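# Move a bottle from the tray into an empty carton cell

## Task

Take any one bottle out of the tray, set it in a carton cell that holds nothing, and open the gripper so the bottle is released and stays there.

## Robot and tools

ROBOT. Two six-joint arms, left_arm and right_arm, each ending in a parallel two-finger gripper. Each arm's joints always come in this order: waist, shoulder, elbow, wrist pitch, wrist yaw, wrist roll. Stated ranges in rad: waist -2.618 to 3.054, shoulder 0.000 to 3.142, elbow 0.000 to 3.142, wrist pitch -1.571 to 1.571, wrist yaw -1.571 to 1.571, wrist roll -2.094 to 2.094. A real end may differ from these by up to 0.059 rad either way.

FRAMES. Scene frame: origin on the table surface halfway between the two nominal bases, +x reaching out over the table, +z up, left_arm on the +y side (this is unrelated to which side of an image it appears on). Calibrated bases in the scene frame: left_arm at (+0.047, +0.283, 0) m, right_arm at (+0.005, -0.234, 0) m, both turned only slightly about z, with up equal to their own +z. Each arm reports its hand pose (end_effector_position in metres, end_effector_quat_wxyz) in its own base frame; expect errors of a few cm, larger when stretched out. The reported point sits between the finger pads, roughly 1 cm short of the tips; the fingers point along the gripper's +z and separate along its y. Fixed camera cam_high and the table use the scene frame. Images are 672x504 from cam_high, cam_left_wrist and cam_right_wrist; wrist views may lag while the arm moves.

execute_actions(actions, cameras). actions is a list of actions; each action is a list of up to 15 rows; each row is one 1/30 s control step. A row holds 14 numbers in [-1, 1], always for both arms: left_arm's six joint numbers then its opening, then right_arm's six joint numbers then its opening. Joint numbers are offsets measured from the Joint targets shown at the start of that action (not from the previous row), scaled so 1.0 equals 2.224 rad for waist, shoulder and elbow and 8.485 rad for the three wrist joints. Repeating the same offset in a later action moves further. If a table has fewer than 15 rows, its final row is held to the end. Opening is absolute, not an offset: +1 fully open, -1 shut. To keep a gripper as it is, resend its current command (0 means half-way, not unchanged). An action that would push a joint more than 0.059 rad beyond its range is rejected for both arms. An empty actions list just returns state and images. cameras: list of names, null/omitted/["all"] for all, [] for none; an unknown name voids the call.

move(target, speed, blend, opening_speed, blocking, cameras). target is one 14-number row laid out as above, or a list of up to 15 such rows sharing a 10 s budget; every row's joint offsets count from the Joint targets at the call's start, not from the previous row. speed: rad/s for the joint with the longest way to go, 0.01 to 12.57, default 0.5; one value or one per row. blend: rad of corner rounding for intermediate rows (default 0). opening_speed: rate of the opening command on the -1..+1 scale per second, at least 0.2; use a low value to close gently. blocking=false returns after about 0.5 s while the motion continues. Moves ignore obstacles and the other arm; faster motion hits harder, and aiming past a contact presses harder. The result adds a move: line (done, off_target, moving, held, fault; limits=held if steps were withheld).

wait(seconds 0 to 10, cameras) lets time pass holding commands. stop(cameras) brakes a running move. zoom_image(camera, region=[x0, y0, x1, y1] pixels, top-left origin, at most 504x504) enlarges part of the latest image of cam_high, cam_left_wrist or cam_right_wrist. read_manual(section="licences") only returns licence text. finished_scene(scene=1) ends the episode for good.

RESULTS. Joint positions and velocities: per arm, six joints (rad, rad/s) then finger-pad gap (m; 0.094 when wide open). Joint targets: the base for your next offsets. Tool commands: current gripper commands. grip_measured is the opening on the command scale; it tracks your command even after contact, so it does not reveal a touch. grip_effort_nm is motor effort (negative closing) and is not a pad force. Joint torques include arm weight; the first three wrap at ±28 N m. Velocities saying within noise means the arm is still. Action calls also list joint positions at some steps. Lines to watch: joint sent to its limit, joint command not followed (clearance check altered targets), MOTOR HOT, OVER-TEMPERATURE FAULT (that arm folds and is disabled).

CAUTIONS. Nothing may end up off the table. Avoid dropping the bottle, releasing it while moving, fast impacts and strong pushes. Never let the arms collide or let one gripper close on the other's fingers. A round bottle is gripped firmly once the command is roughly 0.11 below the reading at first contact. To release, command an opening clearly above grip_measured. If an arm is stuck pressing, command its targets back past its measured positions. Avoid long holds with a stretched arm or pushing against unreachable poses, which heat motors. Loose objects may occasionally be nudged by outside disturbances.

Each tool is called as name(argument=value, ...) on one line, values as JSON.

## Session

execute_actions(actions=[])

Scene clock: 0.00 s.
left_arm: end_effector_position=(+0.3514, -0.0088, +0.2015) grip_measured=+1.000 grip_effort_nm=n/a end_effector_quat_wxyz=(+0.459, +0.234, +0.853, -0.087) | right_arm: end_effector_position=(+0.3106, +0.0960, +0.3784) grip_measured=+1.000 grip_effort_nm=n/a end_effector_quat_wxyz=(+0.601, +0.021, +0.769, +0.215)
Joint positions: left_arm=[0.245 1.19 0.891 -0.429 0.561 0.524 0.094] | right_arm=[0.273 0.875 1.056 -0.367 -0.043 0.362 0.094]
Joint velocities: within noise
Joint torques (N m): no reading
Heat: left arm: 42 °C; right arm: 35 °C.
Joint targets: left_arm=[0.245 1.182 0.901 -0.430 0.568 0.524] | right_arm=[0.273 0.868 1.067 -0.362 -0.042 0.360]
Tool commands: left_gripper/opening=+1.0 right_gripper/opening=+1.0

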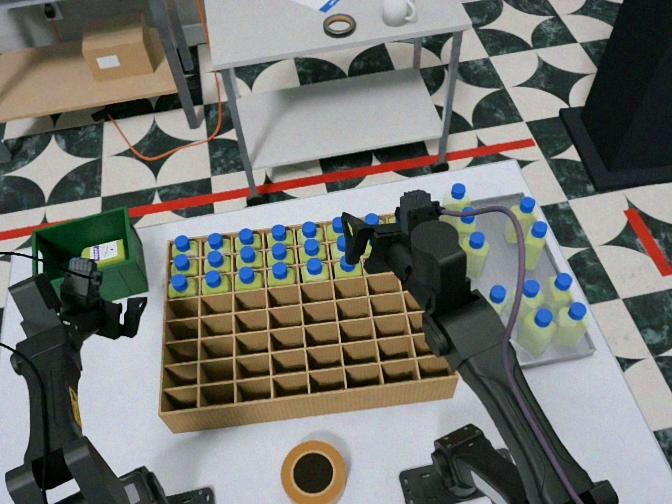

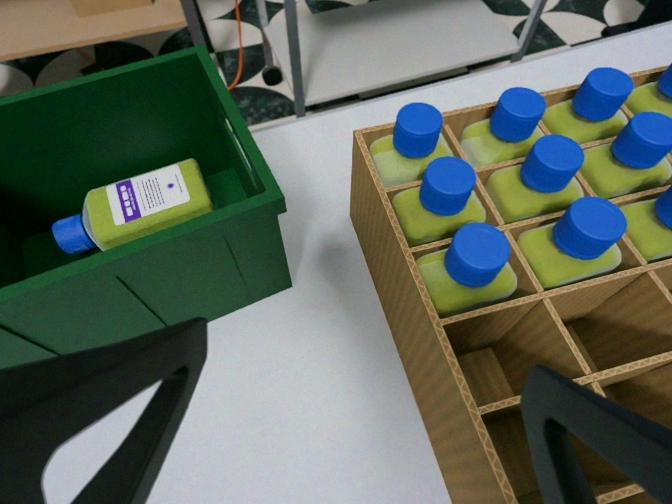

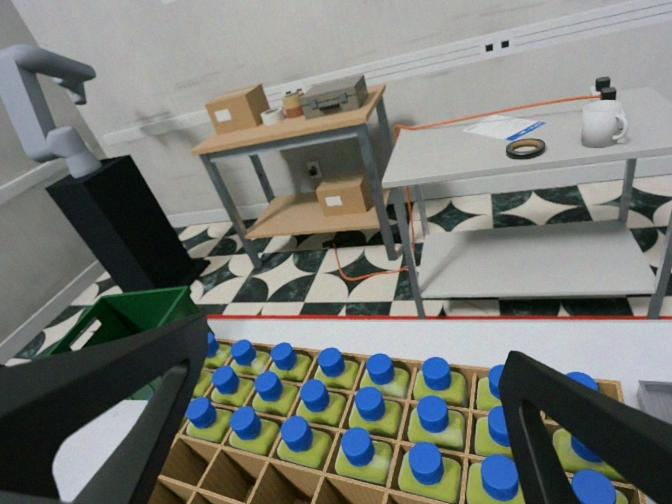

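zoom_image(camera="cam_high", region=[420, 170, 620, 370])

zoom_image(camera="cam_high", region=[150, 200, 470, 440])

Scaled by 2.520 from the camera's 672x504 image, which has a finer 960x720 frame.

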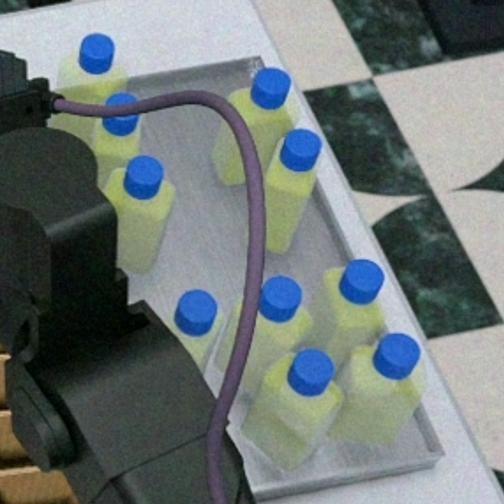

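Scaled by 1.575 from the camera's 672x504 image, which has a finer 960x720 frame.

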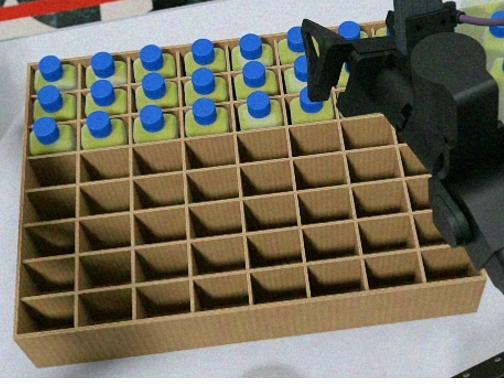

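move(target=[0,0,0,0,0,0,1,-0.3701,0.1738,0.2639,-0.1073,0.005,-0.0424,1], speed=0.9)

Scene clock: 5.43 s.
left_arm: end_effector_position=(+0.3514, -0.0088, +0.2015) grip_measured=+1.000 grip_effort_nm=0.002 end_effector_quat_wxyz=(+0.459, +0.234, +0.853, -0.087) | right_arm: end_effector_position=(+0.2561, -0.1527, +0.3216) grip_measured=+1.000 grip_effort_nm=-0.042 end_effector_quat_wxyz=(+0.322, +0.256, +0.907, -0.086)
Joint positions: left_arm=[0.245 1.19 0.891 -0.429 0.561 0.524 0.094] | right_arm=[-0.544 1.248 1.624 -1.267 -0.006 0.008 0.094]
Joint velocities: within noise
Joint torques (N m): left_arm=[0.03 -5.14 9.14 1.7 0.22 0] | right_arm=[-0.49 -2.14 7.58 1.49 0.08 -0.1]
Heat: left arm: 43 °C; right arm: 37 °C.
Joint targets: left_arm=[0.245 1.182 0.901 -0.430 0.568 0.524] | right_arm=[-0.550 1.254 1.654 -1.272 0.000 0.000]
move: done
camera_calibration:
cam_right_wrist: T_world_to_cam=[[-0.397657, -0.917514, -0.00608288, -0.0284065], [-0.887942, 0.386494, -0.249363, 0.397996], [0.231145, -0.0937599, -0.968391, 0.351445], [0, 0, 0, 1]] pos_world=[0.260866, -0.146935, 0.439409]

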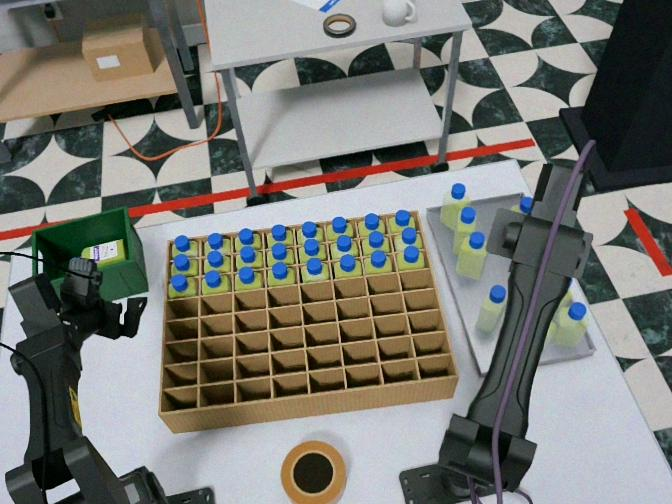

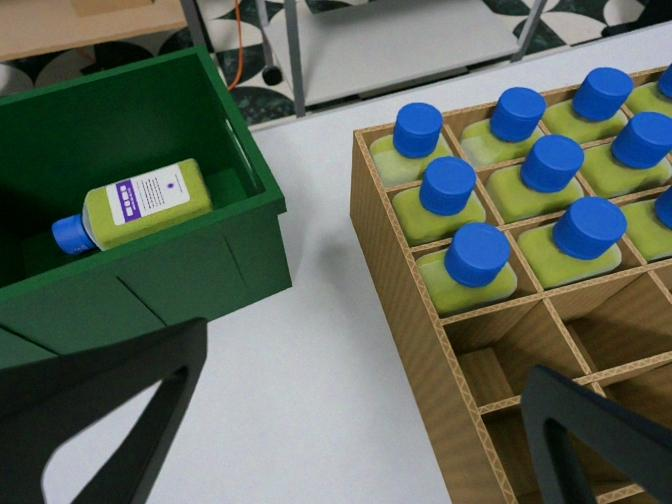

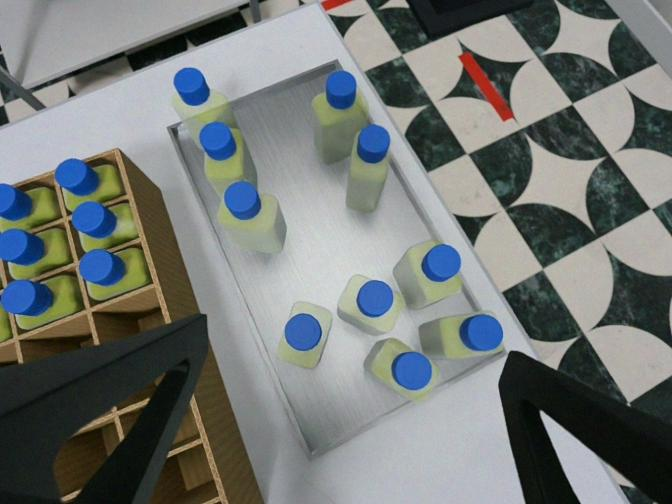

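zoom_image(camera="cam_right_wrist", region=[200, 160, 520, 420])

zoom_image(camera="cam_right_wrist", region=[0, 100, 260, 504])

Scaled by 1.575 from the camera's 672x504 image, which has a finer 960x720 frame.

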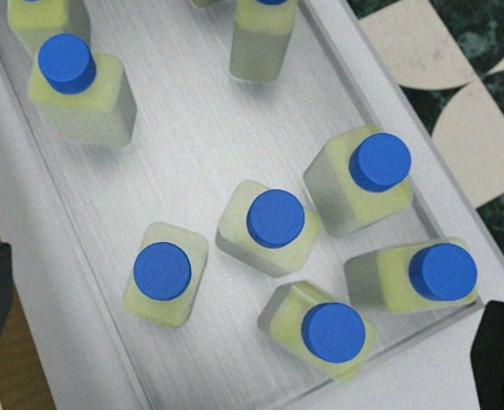

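Scaled by 1.248 from the camera's 672x504 image, which has a finer 960x720 frame.

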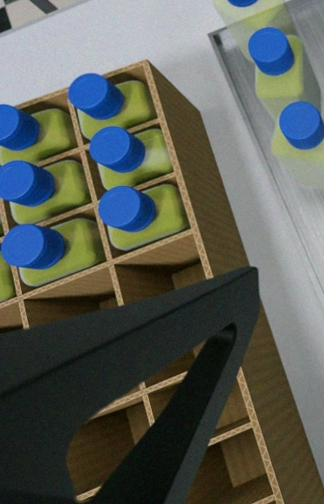

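move(target=[0,0,0,0,0,0,1,0.1178,0.2477,0.0857,0.0116,0,0,1], speed=0.9, cameras=["cam_right_wrist","cam_high"])

Scene clock: 8.43 s.
left_arm: end_effector_position=(+0.3514, -0.0088, +0.2015) grip_measured=+1.000 grip_effort_nm=-0.002 end_effector_quat_wxyz=(+0.459, +0.234, +0.853, -0.087) | right_arm: end_effector_position=(+0.4042, -0.1174, +0.2088) grip_measured=+1.000 grip_effort_nm=-0.037 end_effector_quat_wxyz=(+0.195, +0.143, +0.970, -0.026)
Joint positions: left_arm=[0.245 1.19 0.891 -0.429 0.561 0.524 0.094] | right_arm=[-0.287 1.804 1.815 -1.186 -0.004 0.006 0.094]
Joint velocities: within noise
Joint torques (N m): left_arm=[-0.09 -5.07 9.18 1.7 0.24 -0.01] | right_arm=[-0.13 -8.77 8.18 1.21 0.07 -0.1]
Heat: left arm: 43 °C; right arm: 37 °C.
Joint targets: left_arm=[0.245 1.182 0.901 -0.430 0.568 0.524] | right_arm=[-0.288 1.805 1.845 -1.174 0.000 0.000]
move: done
camera_calibration:
cam_right_wrist: T_world_to_cam=[[-0.156207, -0.986854, -0.0414516, -0.0362164], [-0.987443, 0.155023, 0.0304038, 0.442342], [-0.0235782, 0.0456804, -0.998678, 0.336977], [0, 0, 0, 1]] pos_world=[0.439075, -0.119707, 0.321582]
Images, in order (width x height): cam_high 672x504, cam_right_wrist 672x504.

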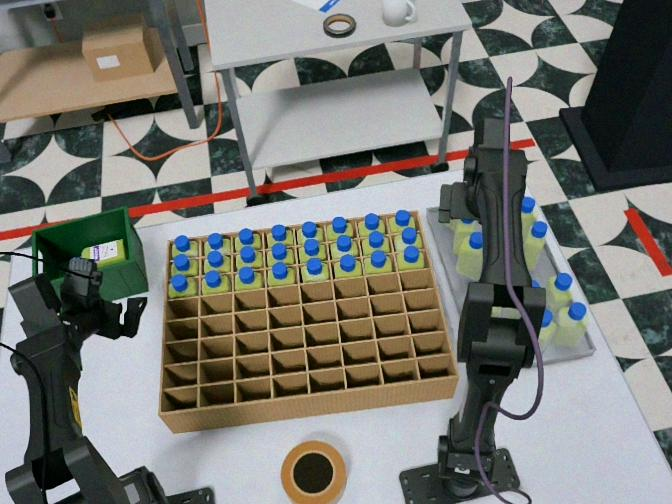

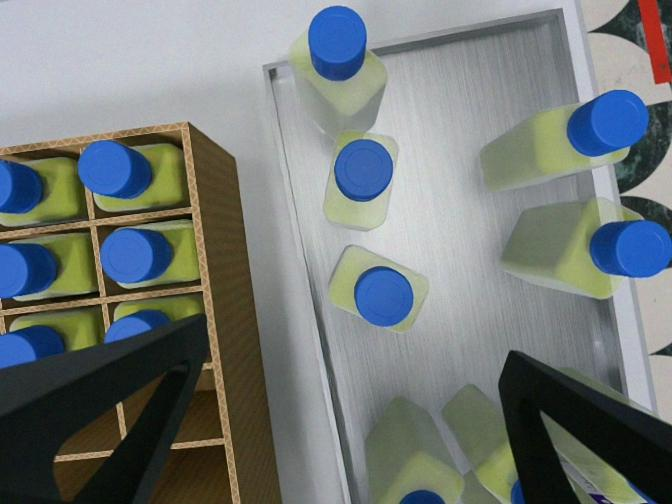

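zoom_image(camera="cam_right_wrist", region=[60, 100, 460, 400])

Scaled by 1.260 from the camera's 672x504 image, which has a finer 960x720 frame.

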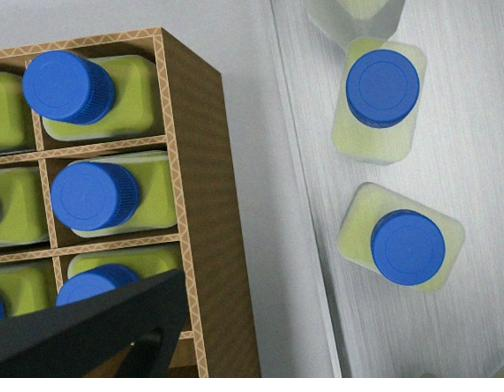

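move(target=[0,0,0,0,0,0,1,-0.0092,-0.0175,-0.1086,0.0283,0,0,0.35], speed=0.5, cameras=["cam_right_wrist"])

zoom_image(camera="cam_right_wrist", region=[160, 120, 560, 420])

Scene clock: 11.23 s.
left_arm: end_effector_position=(+0.3514, -0.0088, +0.2015) grip_measured=+1.000 grip_effort_nm=-0.002 end_effector_quat_wxyz=(+0.459, +0.234, +0.853, -0.087) | right_arm: end_effector_position=(+0.4164, -0.1278, +0.1608) grip_measured=+0.353 grip_effort_nm=-0.178 end_effector_quat_wxyz=(+0.210, +0.149, +0.966, -0.029)
Joint positions: left_arm=[0.245 1.19 0.891 -0.429 0.561 0.524 0.094] | right_arm=[-0.302 1.804 1.61 -0.95 -0.004 0.006 0.064]
Joint velocities: within noise
Joint torques (N m): left_arm=[-0.03 -5.14 9.14 1.7 0.22 0] | right_arm=[-0.58 -12.75 5.37 1.32 0.07 -0.08]
Heat: left arm: 43 °C; right arm: 37 °C.
Joint targets: left_arm=[0.245 1.182 0.901 -0.430 0.568 0.524] | right_arm=[-0.309 1.766 1.603 -0.934 0.000 0.000]
move: off_target (right_arm); right_arm: the shoulder is farthest, 0.038 rad from its target
camera_calibration:
cam_right_wrist: T_world_to_cam=[[-0.169439, -0.984835, -0.0372754, -0.0413848], [-0.985519, 0.169565, -0.000203761, 0.463481], [0.00652126, 0.0367011, -0.999305, 0.276296], [0, 0, 0, 1]] pos_world=[0.447956, -0.129488, 0.274656]
Images, in order (width x height): cam_right_wrist 672x504.

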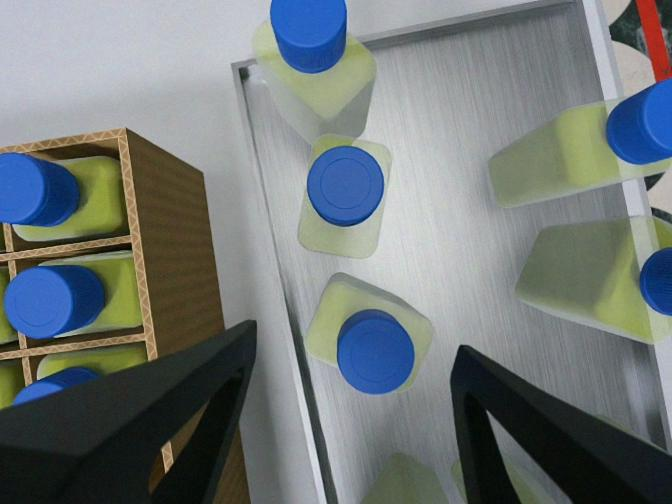

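Scaled by 1.260 from the camera's 672x504 image, which has a finer 960x720 frame.

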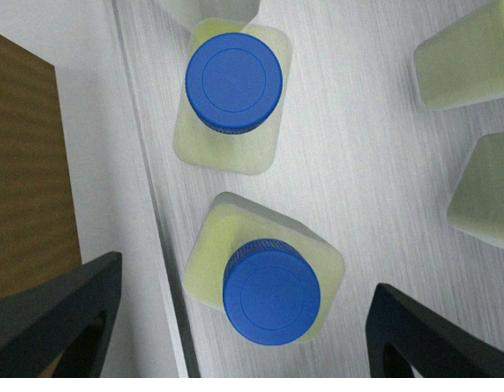

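move(target=[0,0,0,0,0,0,1,-0.0080,0,-0.0612,0.01285,0,0,0.35], speed=0.3, cameras=["cam_right_wrist"])

zoom_image(camera="cam_right_wrist", region=[160, 180, 560, 480])

Scene clock: 13.23 s.
left_arm: end_effector_position=(+0.3514, -0.0088, +0.2015) grip_measured=+1.000 grip_effort_nm=0.002 end_effector_quat_wxyz=(+0.459, +0.234, +0.853, -0.087) | right_arm: end_effector_position=(+0.4075, -0.1330, +0.1243) grip_measured=+0.353 grip_effort_nm=-0.168 end_effector_quat_wxyz=(+0.196, +0.158, +0.967, -0.029)
Joint positions: left_arm=[0.245 1.19 0.891 -0.429 0.561 0.524 0.094] | right_arm=[-0.32 1.803 1.475 -0.842 -0.004 0.006 0.064]
Joint velocities: within noise
Joint torques (N m): left_arm=[0.01 -5.15 9.16 1.7 0.22 -0.01] | right_arm=[-0.61 -12.6 5.23 1.28 0.07 -0.08]
Heat: left arm: 43 °C; right arm: 37 °C.
Joint targets: left_arm=[0.245 1.182 0.901 -0.430 0.568 0.524] | right_arm=[-0.326 1.766 1.467 -0.825 0.000 0.000]
move: off_target (right_arm); right_arm: the shoulder is farthest, 0.037 rad from its target
camera_calibration:
cam_right_wrist: T_world_to_cam=[[-0.187986, -0.981327, -0.0407225, -0.0410115], [-0.982004, 0.187025, 0.0262741, 0.453202], [-0.0181673, 0.0449287, -0.998825, 0.251051], [0, 0, 0, 1]] pos_world=[0.441897, -0.136285, 0.237178]
Images, in order (width x height): cam_right_wrist 672x504.

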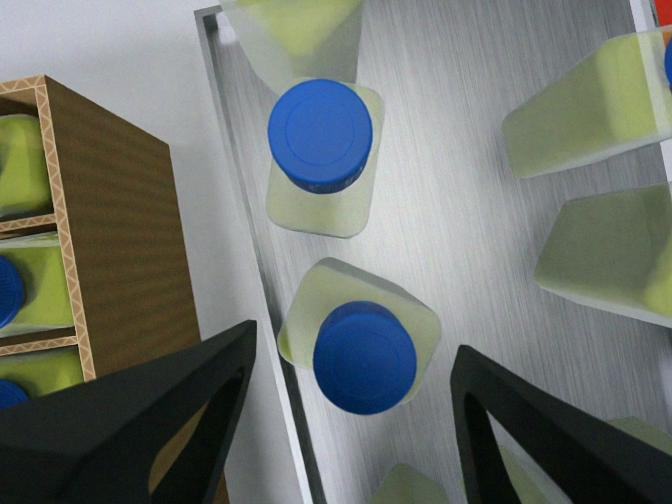

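Scaled by 1.260 from the camera's 672x504 image, which has a finer 960x720 frame.

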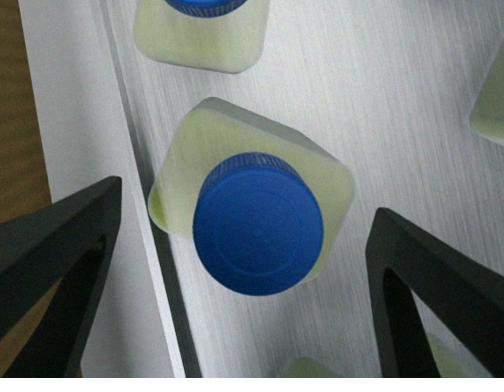

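move(target=[0,0,0,0,0,0,1,0,0,0,0,0,0,-0.6], opening_speed=0.5, cameras=["cam_right_wrist"])

Scene clock: 15.67 s.
left_arm: end_effector_position=(+0.3514, -0.0088, +0.2015) grip_measured=+1.000 grip_effort_nm=0.002 end_effector_quat_wxyz=(+0.459, +0.234, +0.853, -0.087) | right_arm: end_effector_position=(+0.4077, -0.1332, +0.1244) grip_measured=-0.386 grip_effort_nm=-1.067 end_effector_quat_wxyz=(+0.197, +0.158, +0.967, -0.029)
Joint positions: left_arm=[0.245 1.19 0.891 -0.429 0.561 0.524 0.094] | right_arm=[-0.32 1.803 1.475 -0.841 -0.004 0.006 0.029]
Joint velocities: within noise
Joint torques (N m): left_arm=[-0.02 -5.09 9.14 1.69 0.22 -0.01] | right_arm=[-0.57 -12.64 5.29 1.28 0.06 -0.07]
Heat: left arm: 43 °C; right arm: 37 °C.
Joint targets: left_arm=[0.245 1.182 0.901 -0.430 0.568 0.524] | right_arm=[-0.326 1.766 1.467 -0.825 0.000 0.000]
move: off_target (right_arm); right_arm: the shoulder is farthest, 0.037 rad from its target
camera_calibration:
cam_right_wrist: T_world_to_cam=[[-0.188151, -0.981316, -0.0402209, -0.0411266], [-0.98199, 0.187249, 0.0251653, 0.4536], [-0.0171638, 0.0442315, -0.998874, 0.250728], [0, 0, 0, 1]] pos_world=[0.441996, -0.136384, 0.237377]
Images, in order (width x height): cam_right_wrist 672x504.

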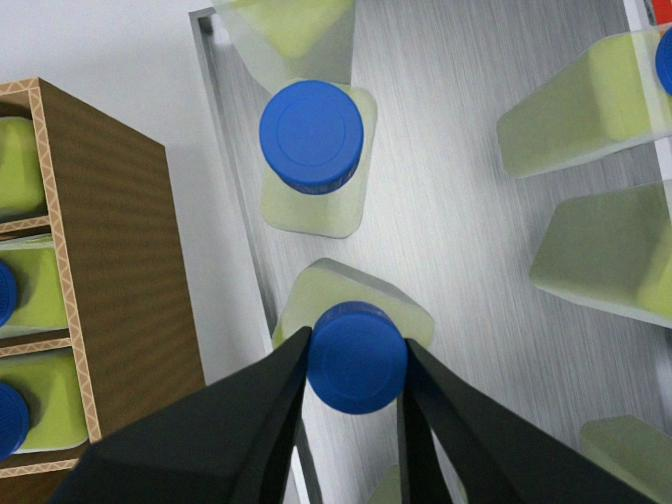

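move(target=[[0,0,0,0,0,0,1,0,0.0063,0.1250,-0.03005,0,0,-0.6],[0,0,0,0,0,0,1,0,0.0558,0.2981,-0.0648,0,0,-0.6]], speed=0.4, blend=0.03)

Scene clock: 20.20 s.
left_arm: end_effector_position=(+0.3514, -0.0088, +0.2015) grip_measured=+1.000 grip_effort_nm=-0.007 end_effector_quat_wxyz=(+0.459, +0.234, +0.853, -0.087) | right_arm: end_effector_position=(+0.4024, -0.1314, +0.2525) grip_measured=-0.387 grip_effort_nm=-1.062 end_effector_quat_wxyz=(+0.197, +0.158, +0.967, -0.029)
Joint positions: left_arm=[0.245 1.19 0.891 -0.429 0.561 0.524 0.094] | right_arm=[-0.32 1.879 2.095 -1.386 -0.004 0.005 0.029]
Joint velocities: within noise
Joint torques (N m): left_arm=[-0.03 -5.14 9.14 1.69 0.22 -0.02] | right_arm=[-0.57 -8.05 8.21 1.22 0.05 -0.08]
Heat: left arm: 43 °C; right arm: 37 °C.
Joint targets: left_arm=[0.245 1.182 0.901 -0.430 0.568 0.524] | right_arm=[-0.326 1.890 2.130 -1.375 0.000 0.000]
move: done
camera_calibration:
cam_right_wrist: T_world_to_cam=[[-0.187731, -0.981402, -0.0400868, -0.0354491], [-0.982076, 0.186846, 0.0248251, 0.444942], [-0.0168733, 0.0440288, -0.998888, 0.378364], [0, 0, 0, 1]] pos_world=[0.436696, -0.134584, 0.365477]

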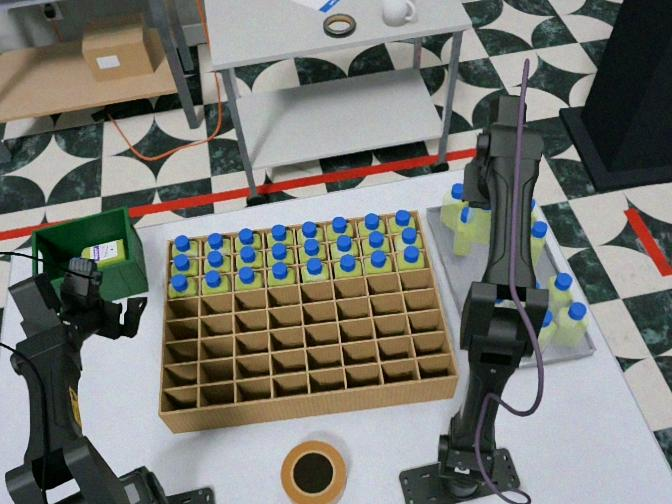

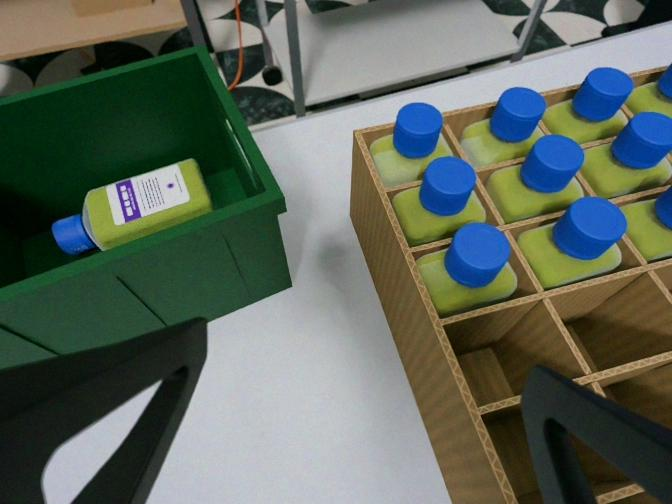

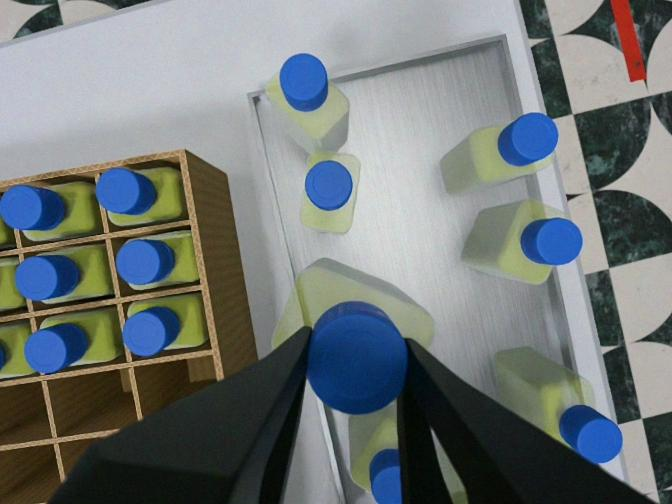

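zoom_image(camera="cam_right_wrist", region=[0, 130, 280, 410])

Scaled by 1.800 from the camera's 672x504 image, which has a finer 960x720 frame.

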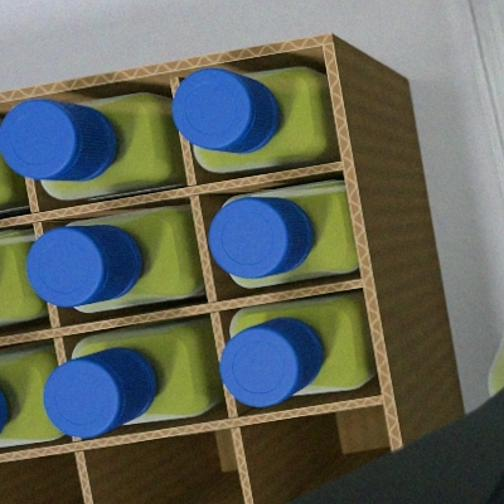

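zoom_image(camera="cam_right_wrist", region=[250, 240, 460, 400])

Scaled by 2.400 from the camera's 672x504 image, which has a finer 960x720 frame.

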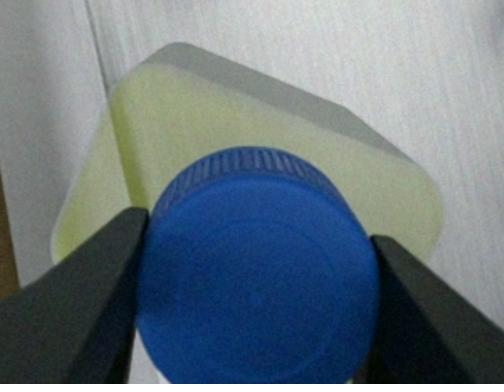

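move(target=[[0,0,0,0,0,0,1,0.0567,-0.1430,-0.1394,-0.0026,0,0,-0.6],[0,0,0,0,0,0,1,0.2415,-0.1776,-0.1731,-0.0029,0,0,-0.6]], speed=0.4, blend=0.05)

zoom_image(camera="cam_right_wrist", region=[200, 120, 560, 440])

Scene clock: 24.37 s.
left_arm: end_effector_position=(+0.3514, -0.0088, +0.2015) grip_measured=+1.000 grip_effort_nm=-0.007 end_effector_quat_wxyz=(+0.459, +0.234, +0.853, -0.087) | right_arm: end_effector_position=(+0.3203, +0.0698, +0.2620) grip_measured=-0.387 grip_effort_nm=-1.057 end_effector_quat_wxyz=(+0.185, -0.101, +0.977, +0.022)
Joint positions: left_arm=[0.245 1.19 0.891 -0.429 0.561 0.524 0.094] | right_arm=[0.21 1.535 1.75 -1.412 -0.004 0.005 0.029]
Joint velocities: within noise
Joint torques (N m): left_arm=[-0.05 -5.12 9.1 1.7 0.21 -0.01] | right_arm=[0.16 -9.47 4.79 1.18 0.07 -0.07]
Heat: left arm: 43 °C; right arm: 37 °C.
Joint targets: left_arm=[0.245 1.182 0.901 -0.430 0.568 0.524] | right_arm=[0.211 1.495 1.745 -1.399 0.000 0.000]
move: off_target (right_arm); right_arm: the shoulder is farthest, 0.040 rad from its target
camera_calibration:
cam_right_wrist: T_world_to_cam=[[0.332489, -0.942109, -0.0433853, -0.0215222], [-0.940985, -0.334474, 0.0517091, 0.342574], [-0.0632268, 0.0236322, -0.997719, 0.393544], [0, 0, 0, 1]] pos_world=[0.354395, 0.0850052, 0.373999]

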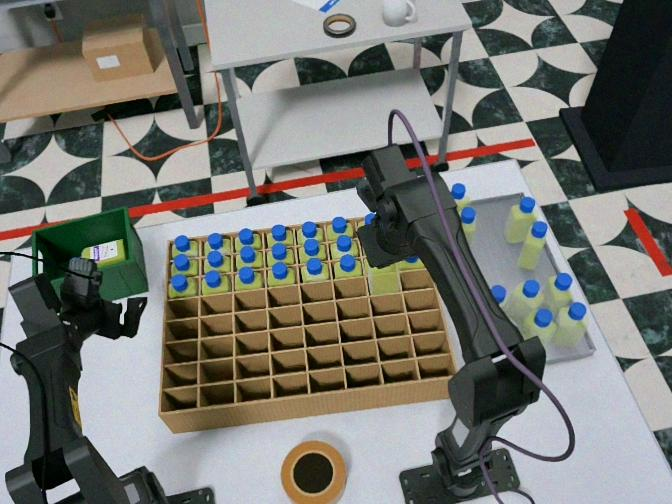

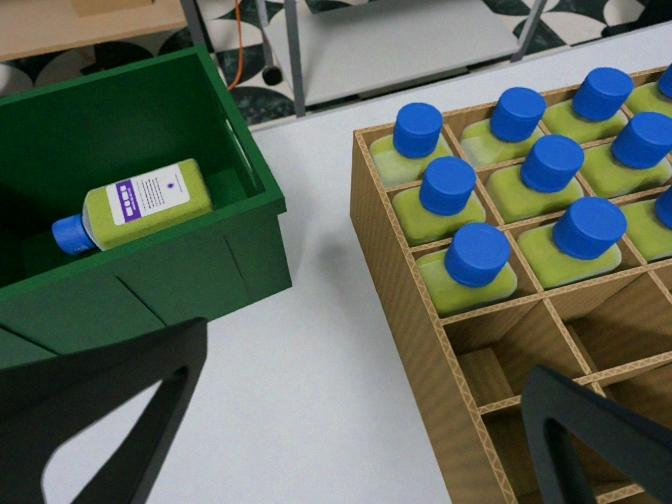

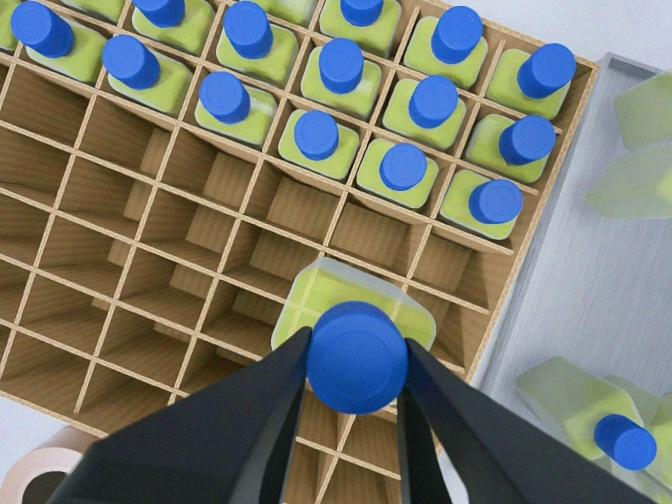

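Scaled by 1.400 from the camera's 672x504 image, which has a finer 960x720 frame.

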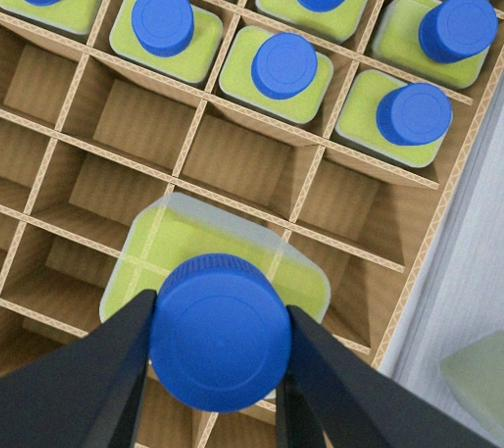

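zoom_image(camera="cam_right_wrist", region=[260, 230, 460, 380])

Scaled by 2.520 from the camera's 672x504 image, which has a finer 960x720 frame.

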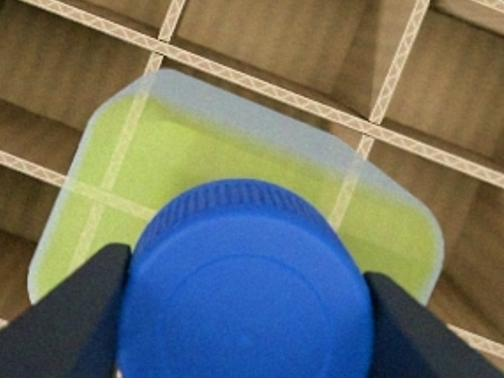

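move(target=[0,0,0,0,0,0,1,0,-0.0427,-0.0980,0.01737,0,0,-0.6], speed=0.25, cameras=["cam_right_wrist"])

zoom_image(camera="cam_right_wrist", region=[240, 200, 480, 380])

Scene clock: 28.00 s.
left_arm: end_effector_position=(+0.3514, -0.0088, +0.2015) grip_measured=+1.000 grip_effort_nm=-0.002 end_effector_quat_wxyz=(+0.459, +0.234, +0.853, -0.087) | right_arm: end_effector_position=(+0.3086, +0.0673, +0.2316) grip_measured=-0.387 grip_effort_nm=-1.062 end_effector_quat_wxyz=(+0.187, -0.101, +0.977, +0.022)
Joint positions: left_arm=[0.245 1.19 0.891 -0.429 0.561 0.524 0.094] | right_arm=[0.21 1.44 1.531 -1.283 -0.004 0.005 0.029]
Joint velocities: within noise
Joint torques (N m): left_arm=[-0.05 -5.15 9.17 1.7 0.23 -0.01] | right_arm=[0.13 -8.79 5.22 1.41 0.07 -0.09]
Heat: left arm: 43 °C; right arm: 37 °C.
Joint targets: left_arm=[0.245 1.182 0.901 -0.430 0.568 0.524] | right_arm=[0.211 1.400 1.527 -1.252 0.000 0.000]
move: off_target (right_arm); right_arm: the shoulder is farthest, 0.040 rad from its target
camera_calibration:
cam_right_wrist: T_world_to_cam=[[0.332764, -0.942043, -0.0426936, -0.0215293], [-0.941223, -0.334579, 0.0464414, 0.333587], [-0.0580342, 0.0247301, -0.998008, 0.360925], [0, 0, 0, 1]] pos_world=[0.342089, 0.0824039, 0.343794]
Images, in order (width x height): cam_right_wrist 672x504.

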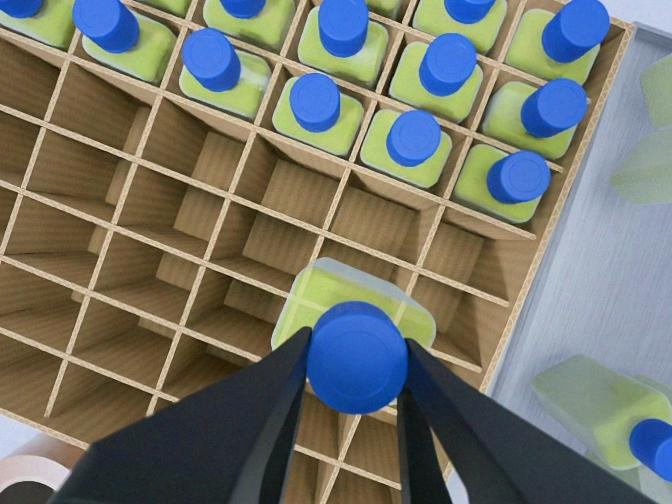

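Scaled by 2.100 from the camera's 672x504 image, which has a finer 960x720 frame.

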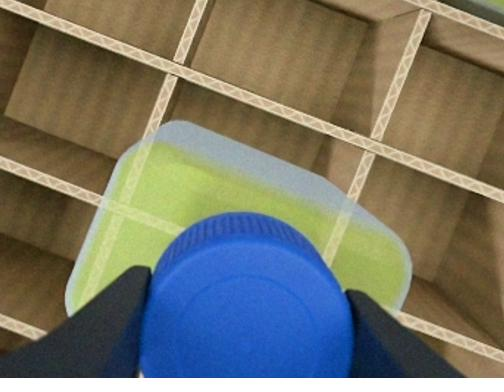

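move(target=[0,0,0,0,0,0,1,0,-0.0085,-0.0247,0.0073,0,0,-0.6], speed=0.15, cameras=["cam_right_wrist"])

zoom_image(camera="cam_right_wrist", region=[240, 200, 480, 380])

Scene clock: 29.80 s.
left_arm: end_effector_position=(+0.3514, -0.0088, +0.2015) grip_measured=+1.000 grip_effort_nm=-0.002 end_effector_quat_wxyz=(+0.459, +0.234, +0.853, -0.087) | right_arm: end_effector_position=(+0.3120, +0.0680, +0.2246) grip_measured=-0.387 grip_effort_nm=-1.062 end_effector_quat_wxyz=(+0.199, -0.100, +0.975, +0.023)
Joint positions: left_arm=[0.245 1.19 0.891 -0.429 0.561 0.524 0.094] | right_arm=[0.21 1.421 1.476 -1.222 -0.004 0.005 0.029]
Joint velocities: within noise
Joint torques (N m): left_arm=[-0.03 -5.09 9.14 1.7 0.24 0.01] | right_arm=[0.13 -8.75 5.3 1.46 0.06 -0.08]
Heat: left arm: 43 °C; right arm: 37 °C.
Joint targets: left_arm=[0.245 1.182 0.901 -0.430 0.568 0.524] | right_arm=[0.211 1.381 1.472 -1.190 0.000 0.000]
move: off_target (right_arm); right_arm: the shoulder is farthest, 0.040 rad from its target
camera_calibration:
cam_right_wrist: T_world_to_cam=[[0.333717, -0.941844, -0.039529, -0.0232765], [-0.942055, -0.334723, 0.0222152, 0.343142], [-0.0341545, 0.0298249, -0.998971, 0.346574], [0, 0, 0, 1]] pos_world=[0.342864, 0.0825984, 0.337674]
Images, in order (width x height): cam_right_wrist 672x504.

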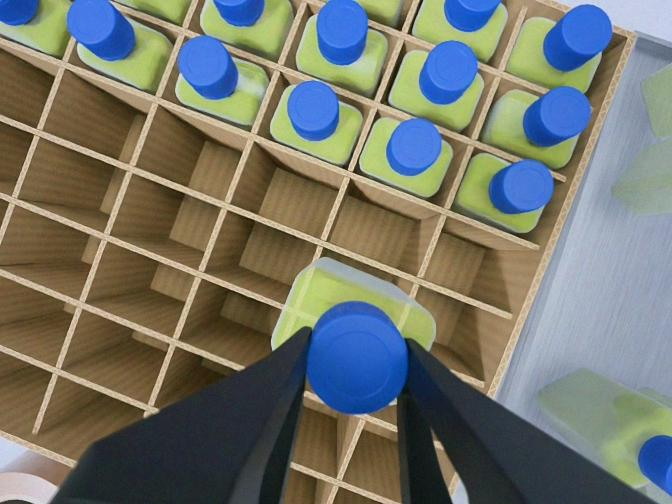

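Scaled by 2.100 from the camera's 672x504 image, which has a finer 960x720 frame.

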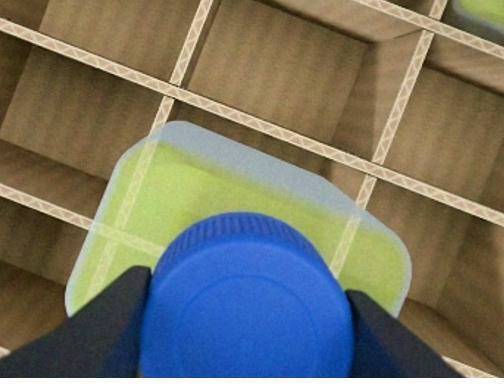

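zoom_image(camera="cam_right_wrist", region=[260, 235, 350, 305])

zoom_image(camera="cam_right_wrist", region=[360, 255, 450, 325])

Scaled by 5.600 from the camera's 672x504 image, which has a finer 960x720 frame.

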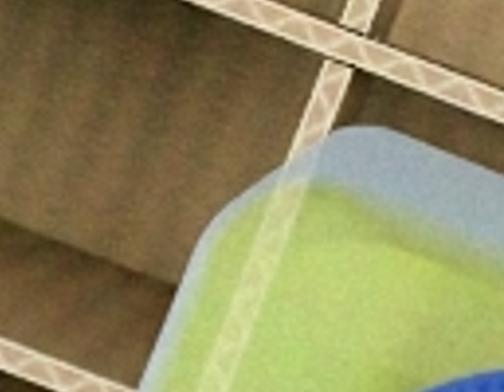

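Scaled by 5.600 from the camera's 672x504 image, which has a finer 960x720 frame.

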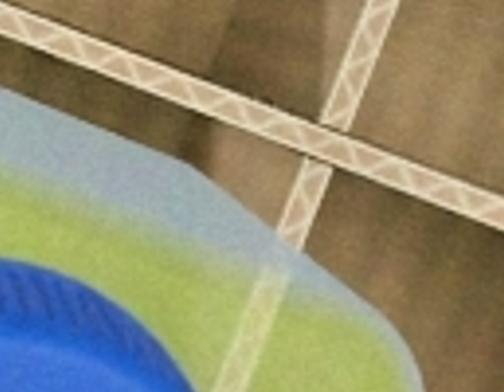

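move(target=[0,0,0,0,0,0,1,-0.00585,0,-0.0047,0.00165,0,-0.00295,-0.6], speed=0.1, cameras=["cam_right_wrist"])

zoom_image(camera="cam_right_wrist", region=[260, 215, 460, 365])

Scene clock: 32.47 s.
left_arm: end_effector_position=(+0.3514, -0.0088, +0.2015) grip_measured=+1.000 grip_effort_nm=0.002 end_effector_quat_wxyz=(+0.459, +0.234, +0.853, -0.087) | right_arm: end_effector_position=(+0.3137, +0.0670, +0.2228) grip_measured=-0.387 grip_effort_nm=-1.057 end_effector_quat_wxyz=(+0.202, -0.108, +0.973, +0.021)
Joint positions: left_arm=[0.245 1.19 0.891 -0.429 0.561 0.524 0.094] | right_arm=[0.205 1.42 1.466 -1.209 -0.004 -0.015 0.029]
Joint velocities: within noise
Joint torques (N m): left_arm=[-0.05 -5.03 9.2 1.68 0.23 -0.03] | right_arm=[-0.66 -8.66 5.29 1.46 0.07 -0.11]
Heat: left arm: 43 °C; right arm: 37 °C.
Joint targets: left_arm=[0.245 1.182 0.901 -0.430 0.568 0.524] | right_arm=[0.198 1.381 1.462 -1.176 0.000 -0.025]
move: off_target (right_arm); right_arm: the shoulder is farthest, 0.039 rad from its target
camera_calibration:
cam_right_wrist: T_world_to_cam=[[0.34741, -0.937199, -0.03104, -0.0313669], [-0.937284, -0.348063, 0.0187529, 0.344615], [-0.0283791, 0.0225783, -0.999342, 0.343628], [0, 0, 0, 1]] pos_world=[0.343651, 0.0827922, 0.335966]
Images, in order (width x height): cam_right_wrist 672x504.

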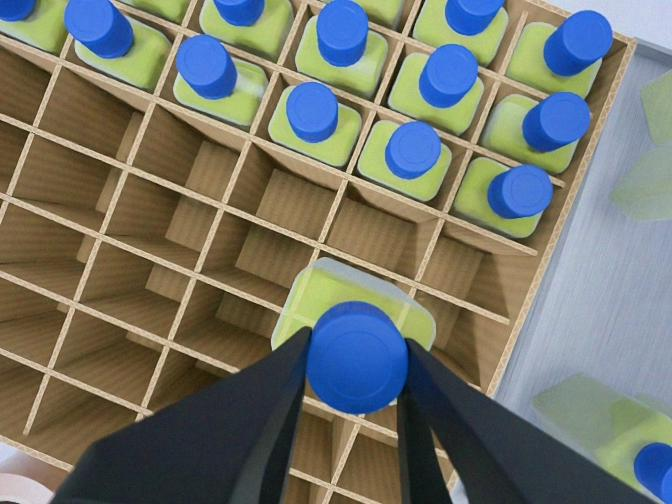

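Scaled by 2.520 from the camera's 672x504 image, which has a finer 960x720 frame.

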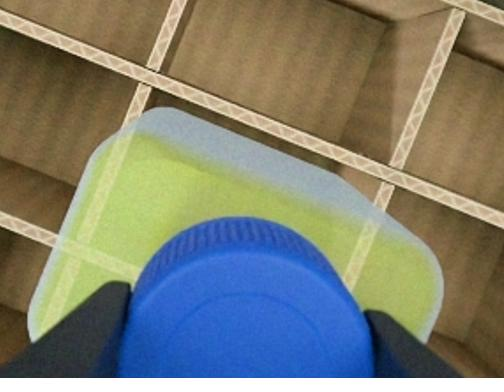

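move(target=[[0,0,0,0,0,0,1,-0.0036,0,0,0,0,-0.00094,-0.6],[0,0,0,0,0,0,1,-0.0036,-0.0065,-0.0373,0.00766,0,-0.00094,-0.6]], speed=0.1)

zoom_image(camera="cam_right_wrist", region=[260, 215, 460, 365])

Scene clock: 35.40 s.
left_arm: end_effector_position=(+0.3514, -0.0088, +0.2015) grip_measured=+1.000 grip_effort_nm=-0.002 end_effector_quat_wxyz=(+0.459, +0.234, +0.853, -0.087) | right_arm: end_effector_position=(+0.3139, +0.0643, +0.2047) grip_measured=-0.387 grip_effort_nm=-1.062 end_effector_quat_wxyz=(+0.199, -0.108, +0.974, +0.019)
Joint positions: left_arm=[0.245 1.19 0.891 -0.429 0.561 0.524 0.094] | right_arm=[0.197 1.406 1.382 -1.144 -0.004 -0.024 0.029]
Joint velocities: within noise
Joint torques (N m): left_arm=[-0.1 -5.11 9.2 1.7 0.24 0] | right_arm=[-0.58 -8.72 5.41 1.44 0.07 -0.13]
Heat: left arm: 43 °C; right arm: 36 °C.
Joint targets: left_arm=[0.245 1.182 0.901 -0.430 0.568 0.524] | right_arm=[0.190 1.367 1.379 -1.111 0.000 -0.033]
move: off_target (right_arm); right_arm: the shoulder is farthest, 0.039 rad from its target
camera_calibration:
cam_right_wrist: T_world_to_cam=[[0.346632, -0.93757, -0.0284244, -0.0348634], [-0.937439, -0.347314, 0.0240979, 0.343116], [-0.0324657, 0.018293, -0.999305, 0.327155], [0, 0, 0, 1]] pos_world=[0.344356, 0.0804974, 0.317668]

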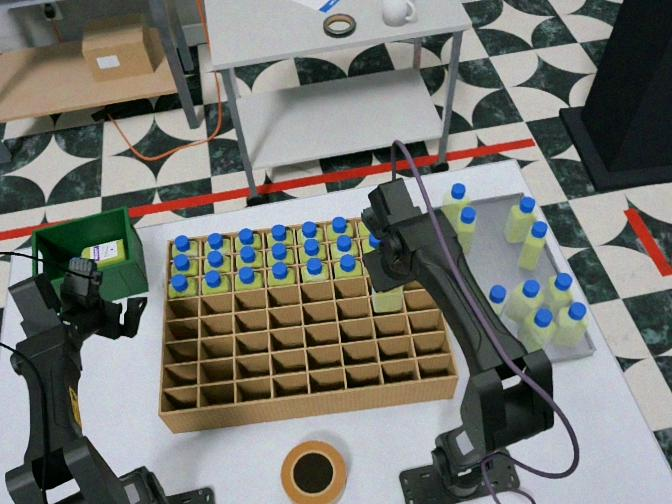

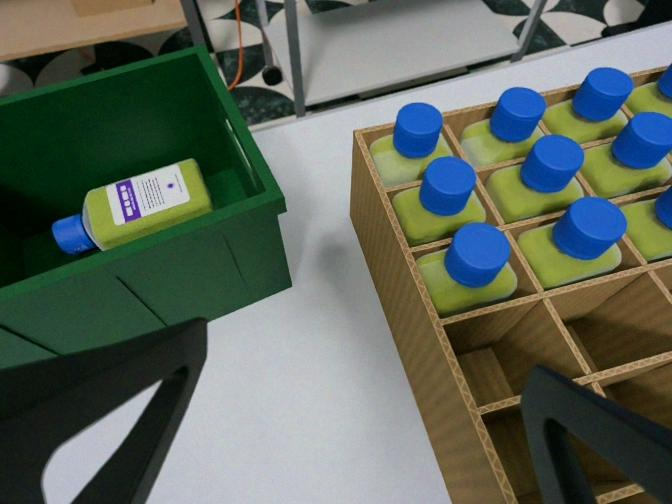

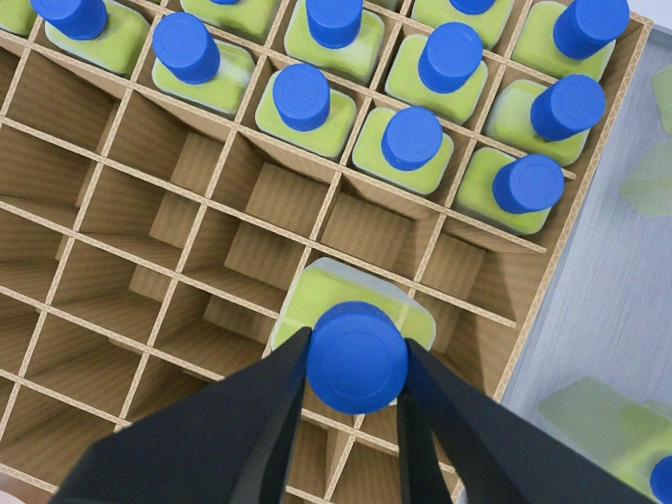

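Scaled by 2.520 from the camera's 672x504 image, which has a finer 960x720 frame.

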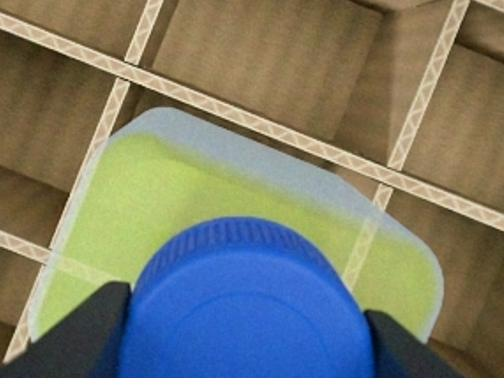

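move(target=[[0,0,0,0,0,0,1,0,-0.0063,-0.0415,0.00933,0,0,-0.6],[0,0,0,0,0,0,1,0,-0.0100,-0.0893,0.02086,0,0,-0.6]], speed=0.12, blend=0.02, cameras=["cam_right_wrist"])

zoom_image(camera="cam_right_wrist", region=[230, 195, 480, 380])

Scene clock: 38.23 s.
left_arm: end_effector_position=(+0.3514, -0.0088, +0.2015) grip_measured=+1.000 grip_effort_nm=-0.007 end_effector_quat_wxyz=(+0.459, +0.234, +0.853, -0.087) | right_arm: end_effector_position=(+0.3137, +0.0643, +0.1595) grip_measured=-0.387 grip_effort_nm=-1.067 end_effector_quat_wxyz=(+0.199, -0.109, +0.974, +0.019)
Joint positions: left_arm=[0.245 1.19 0.891 -0.429 0.561 0.524 0.094] | right_arm=[0.197 1.384 1.184 -0.968 -0.004 -0.026 0.029]
Joint velocities: within noise
Joint torques (N m): left_arm=[0.01 -5.11 9.13 1.69 0.23 -0.01] | right_arm=[-0.64 -8.65 5.57 1.49 0.06 -0.1]
Heat: left arm: 43 °C; right arm: 36 °C.
Joint targets: left_arm=[0.245 1.182 0.901 -0.430 0.568 0.524] | right_arm=[0.190 1.345 1.180 -0.934 0.000 -0.033]
move: off_target (right_arm); right_arm: the shoulder is farthest, 0.039 rad from its target
camera_calibration:
cam_right_wrist: T_world_to_cam=[[0.348314, -0.936965, -0.0278132, -0.0367825], [-0.936794, -0.348991, 0.0249595, 0.343732], [-0.0330928, 0.0173615, -0.999301, 0.282168], [0, 0, 0, 1]] pos_world=[0.344156, 0.0805967, 0.272368]
Images, in order (width x height): cam_right_wrist 672x504.

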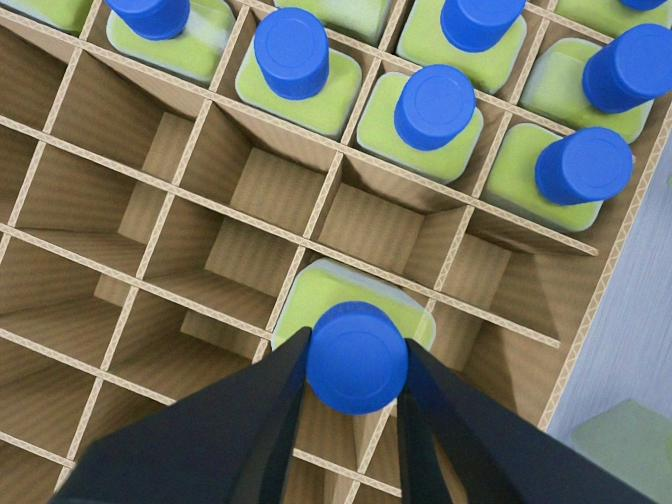

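Scaled by 2.016 from the camera's 672x504 image, which has a finer 960x720 frame.

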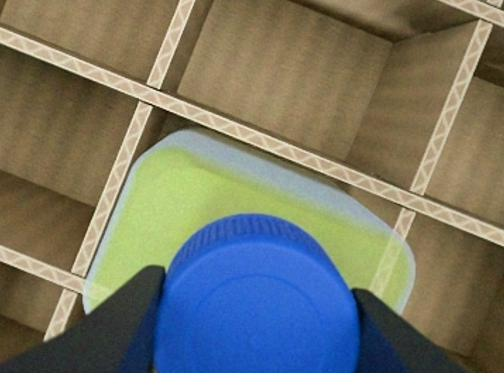

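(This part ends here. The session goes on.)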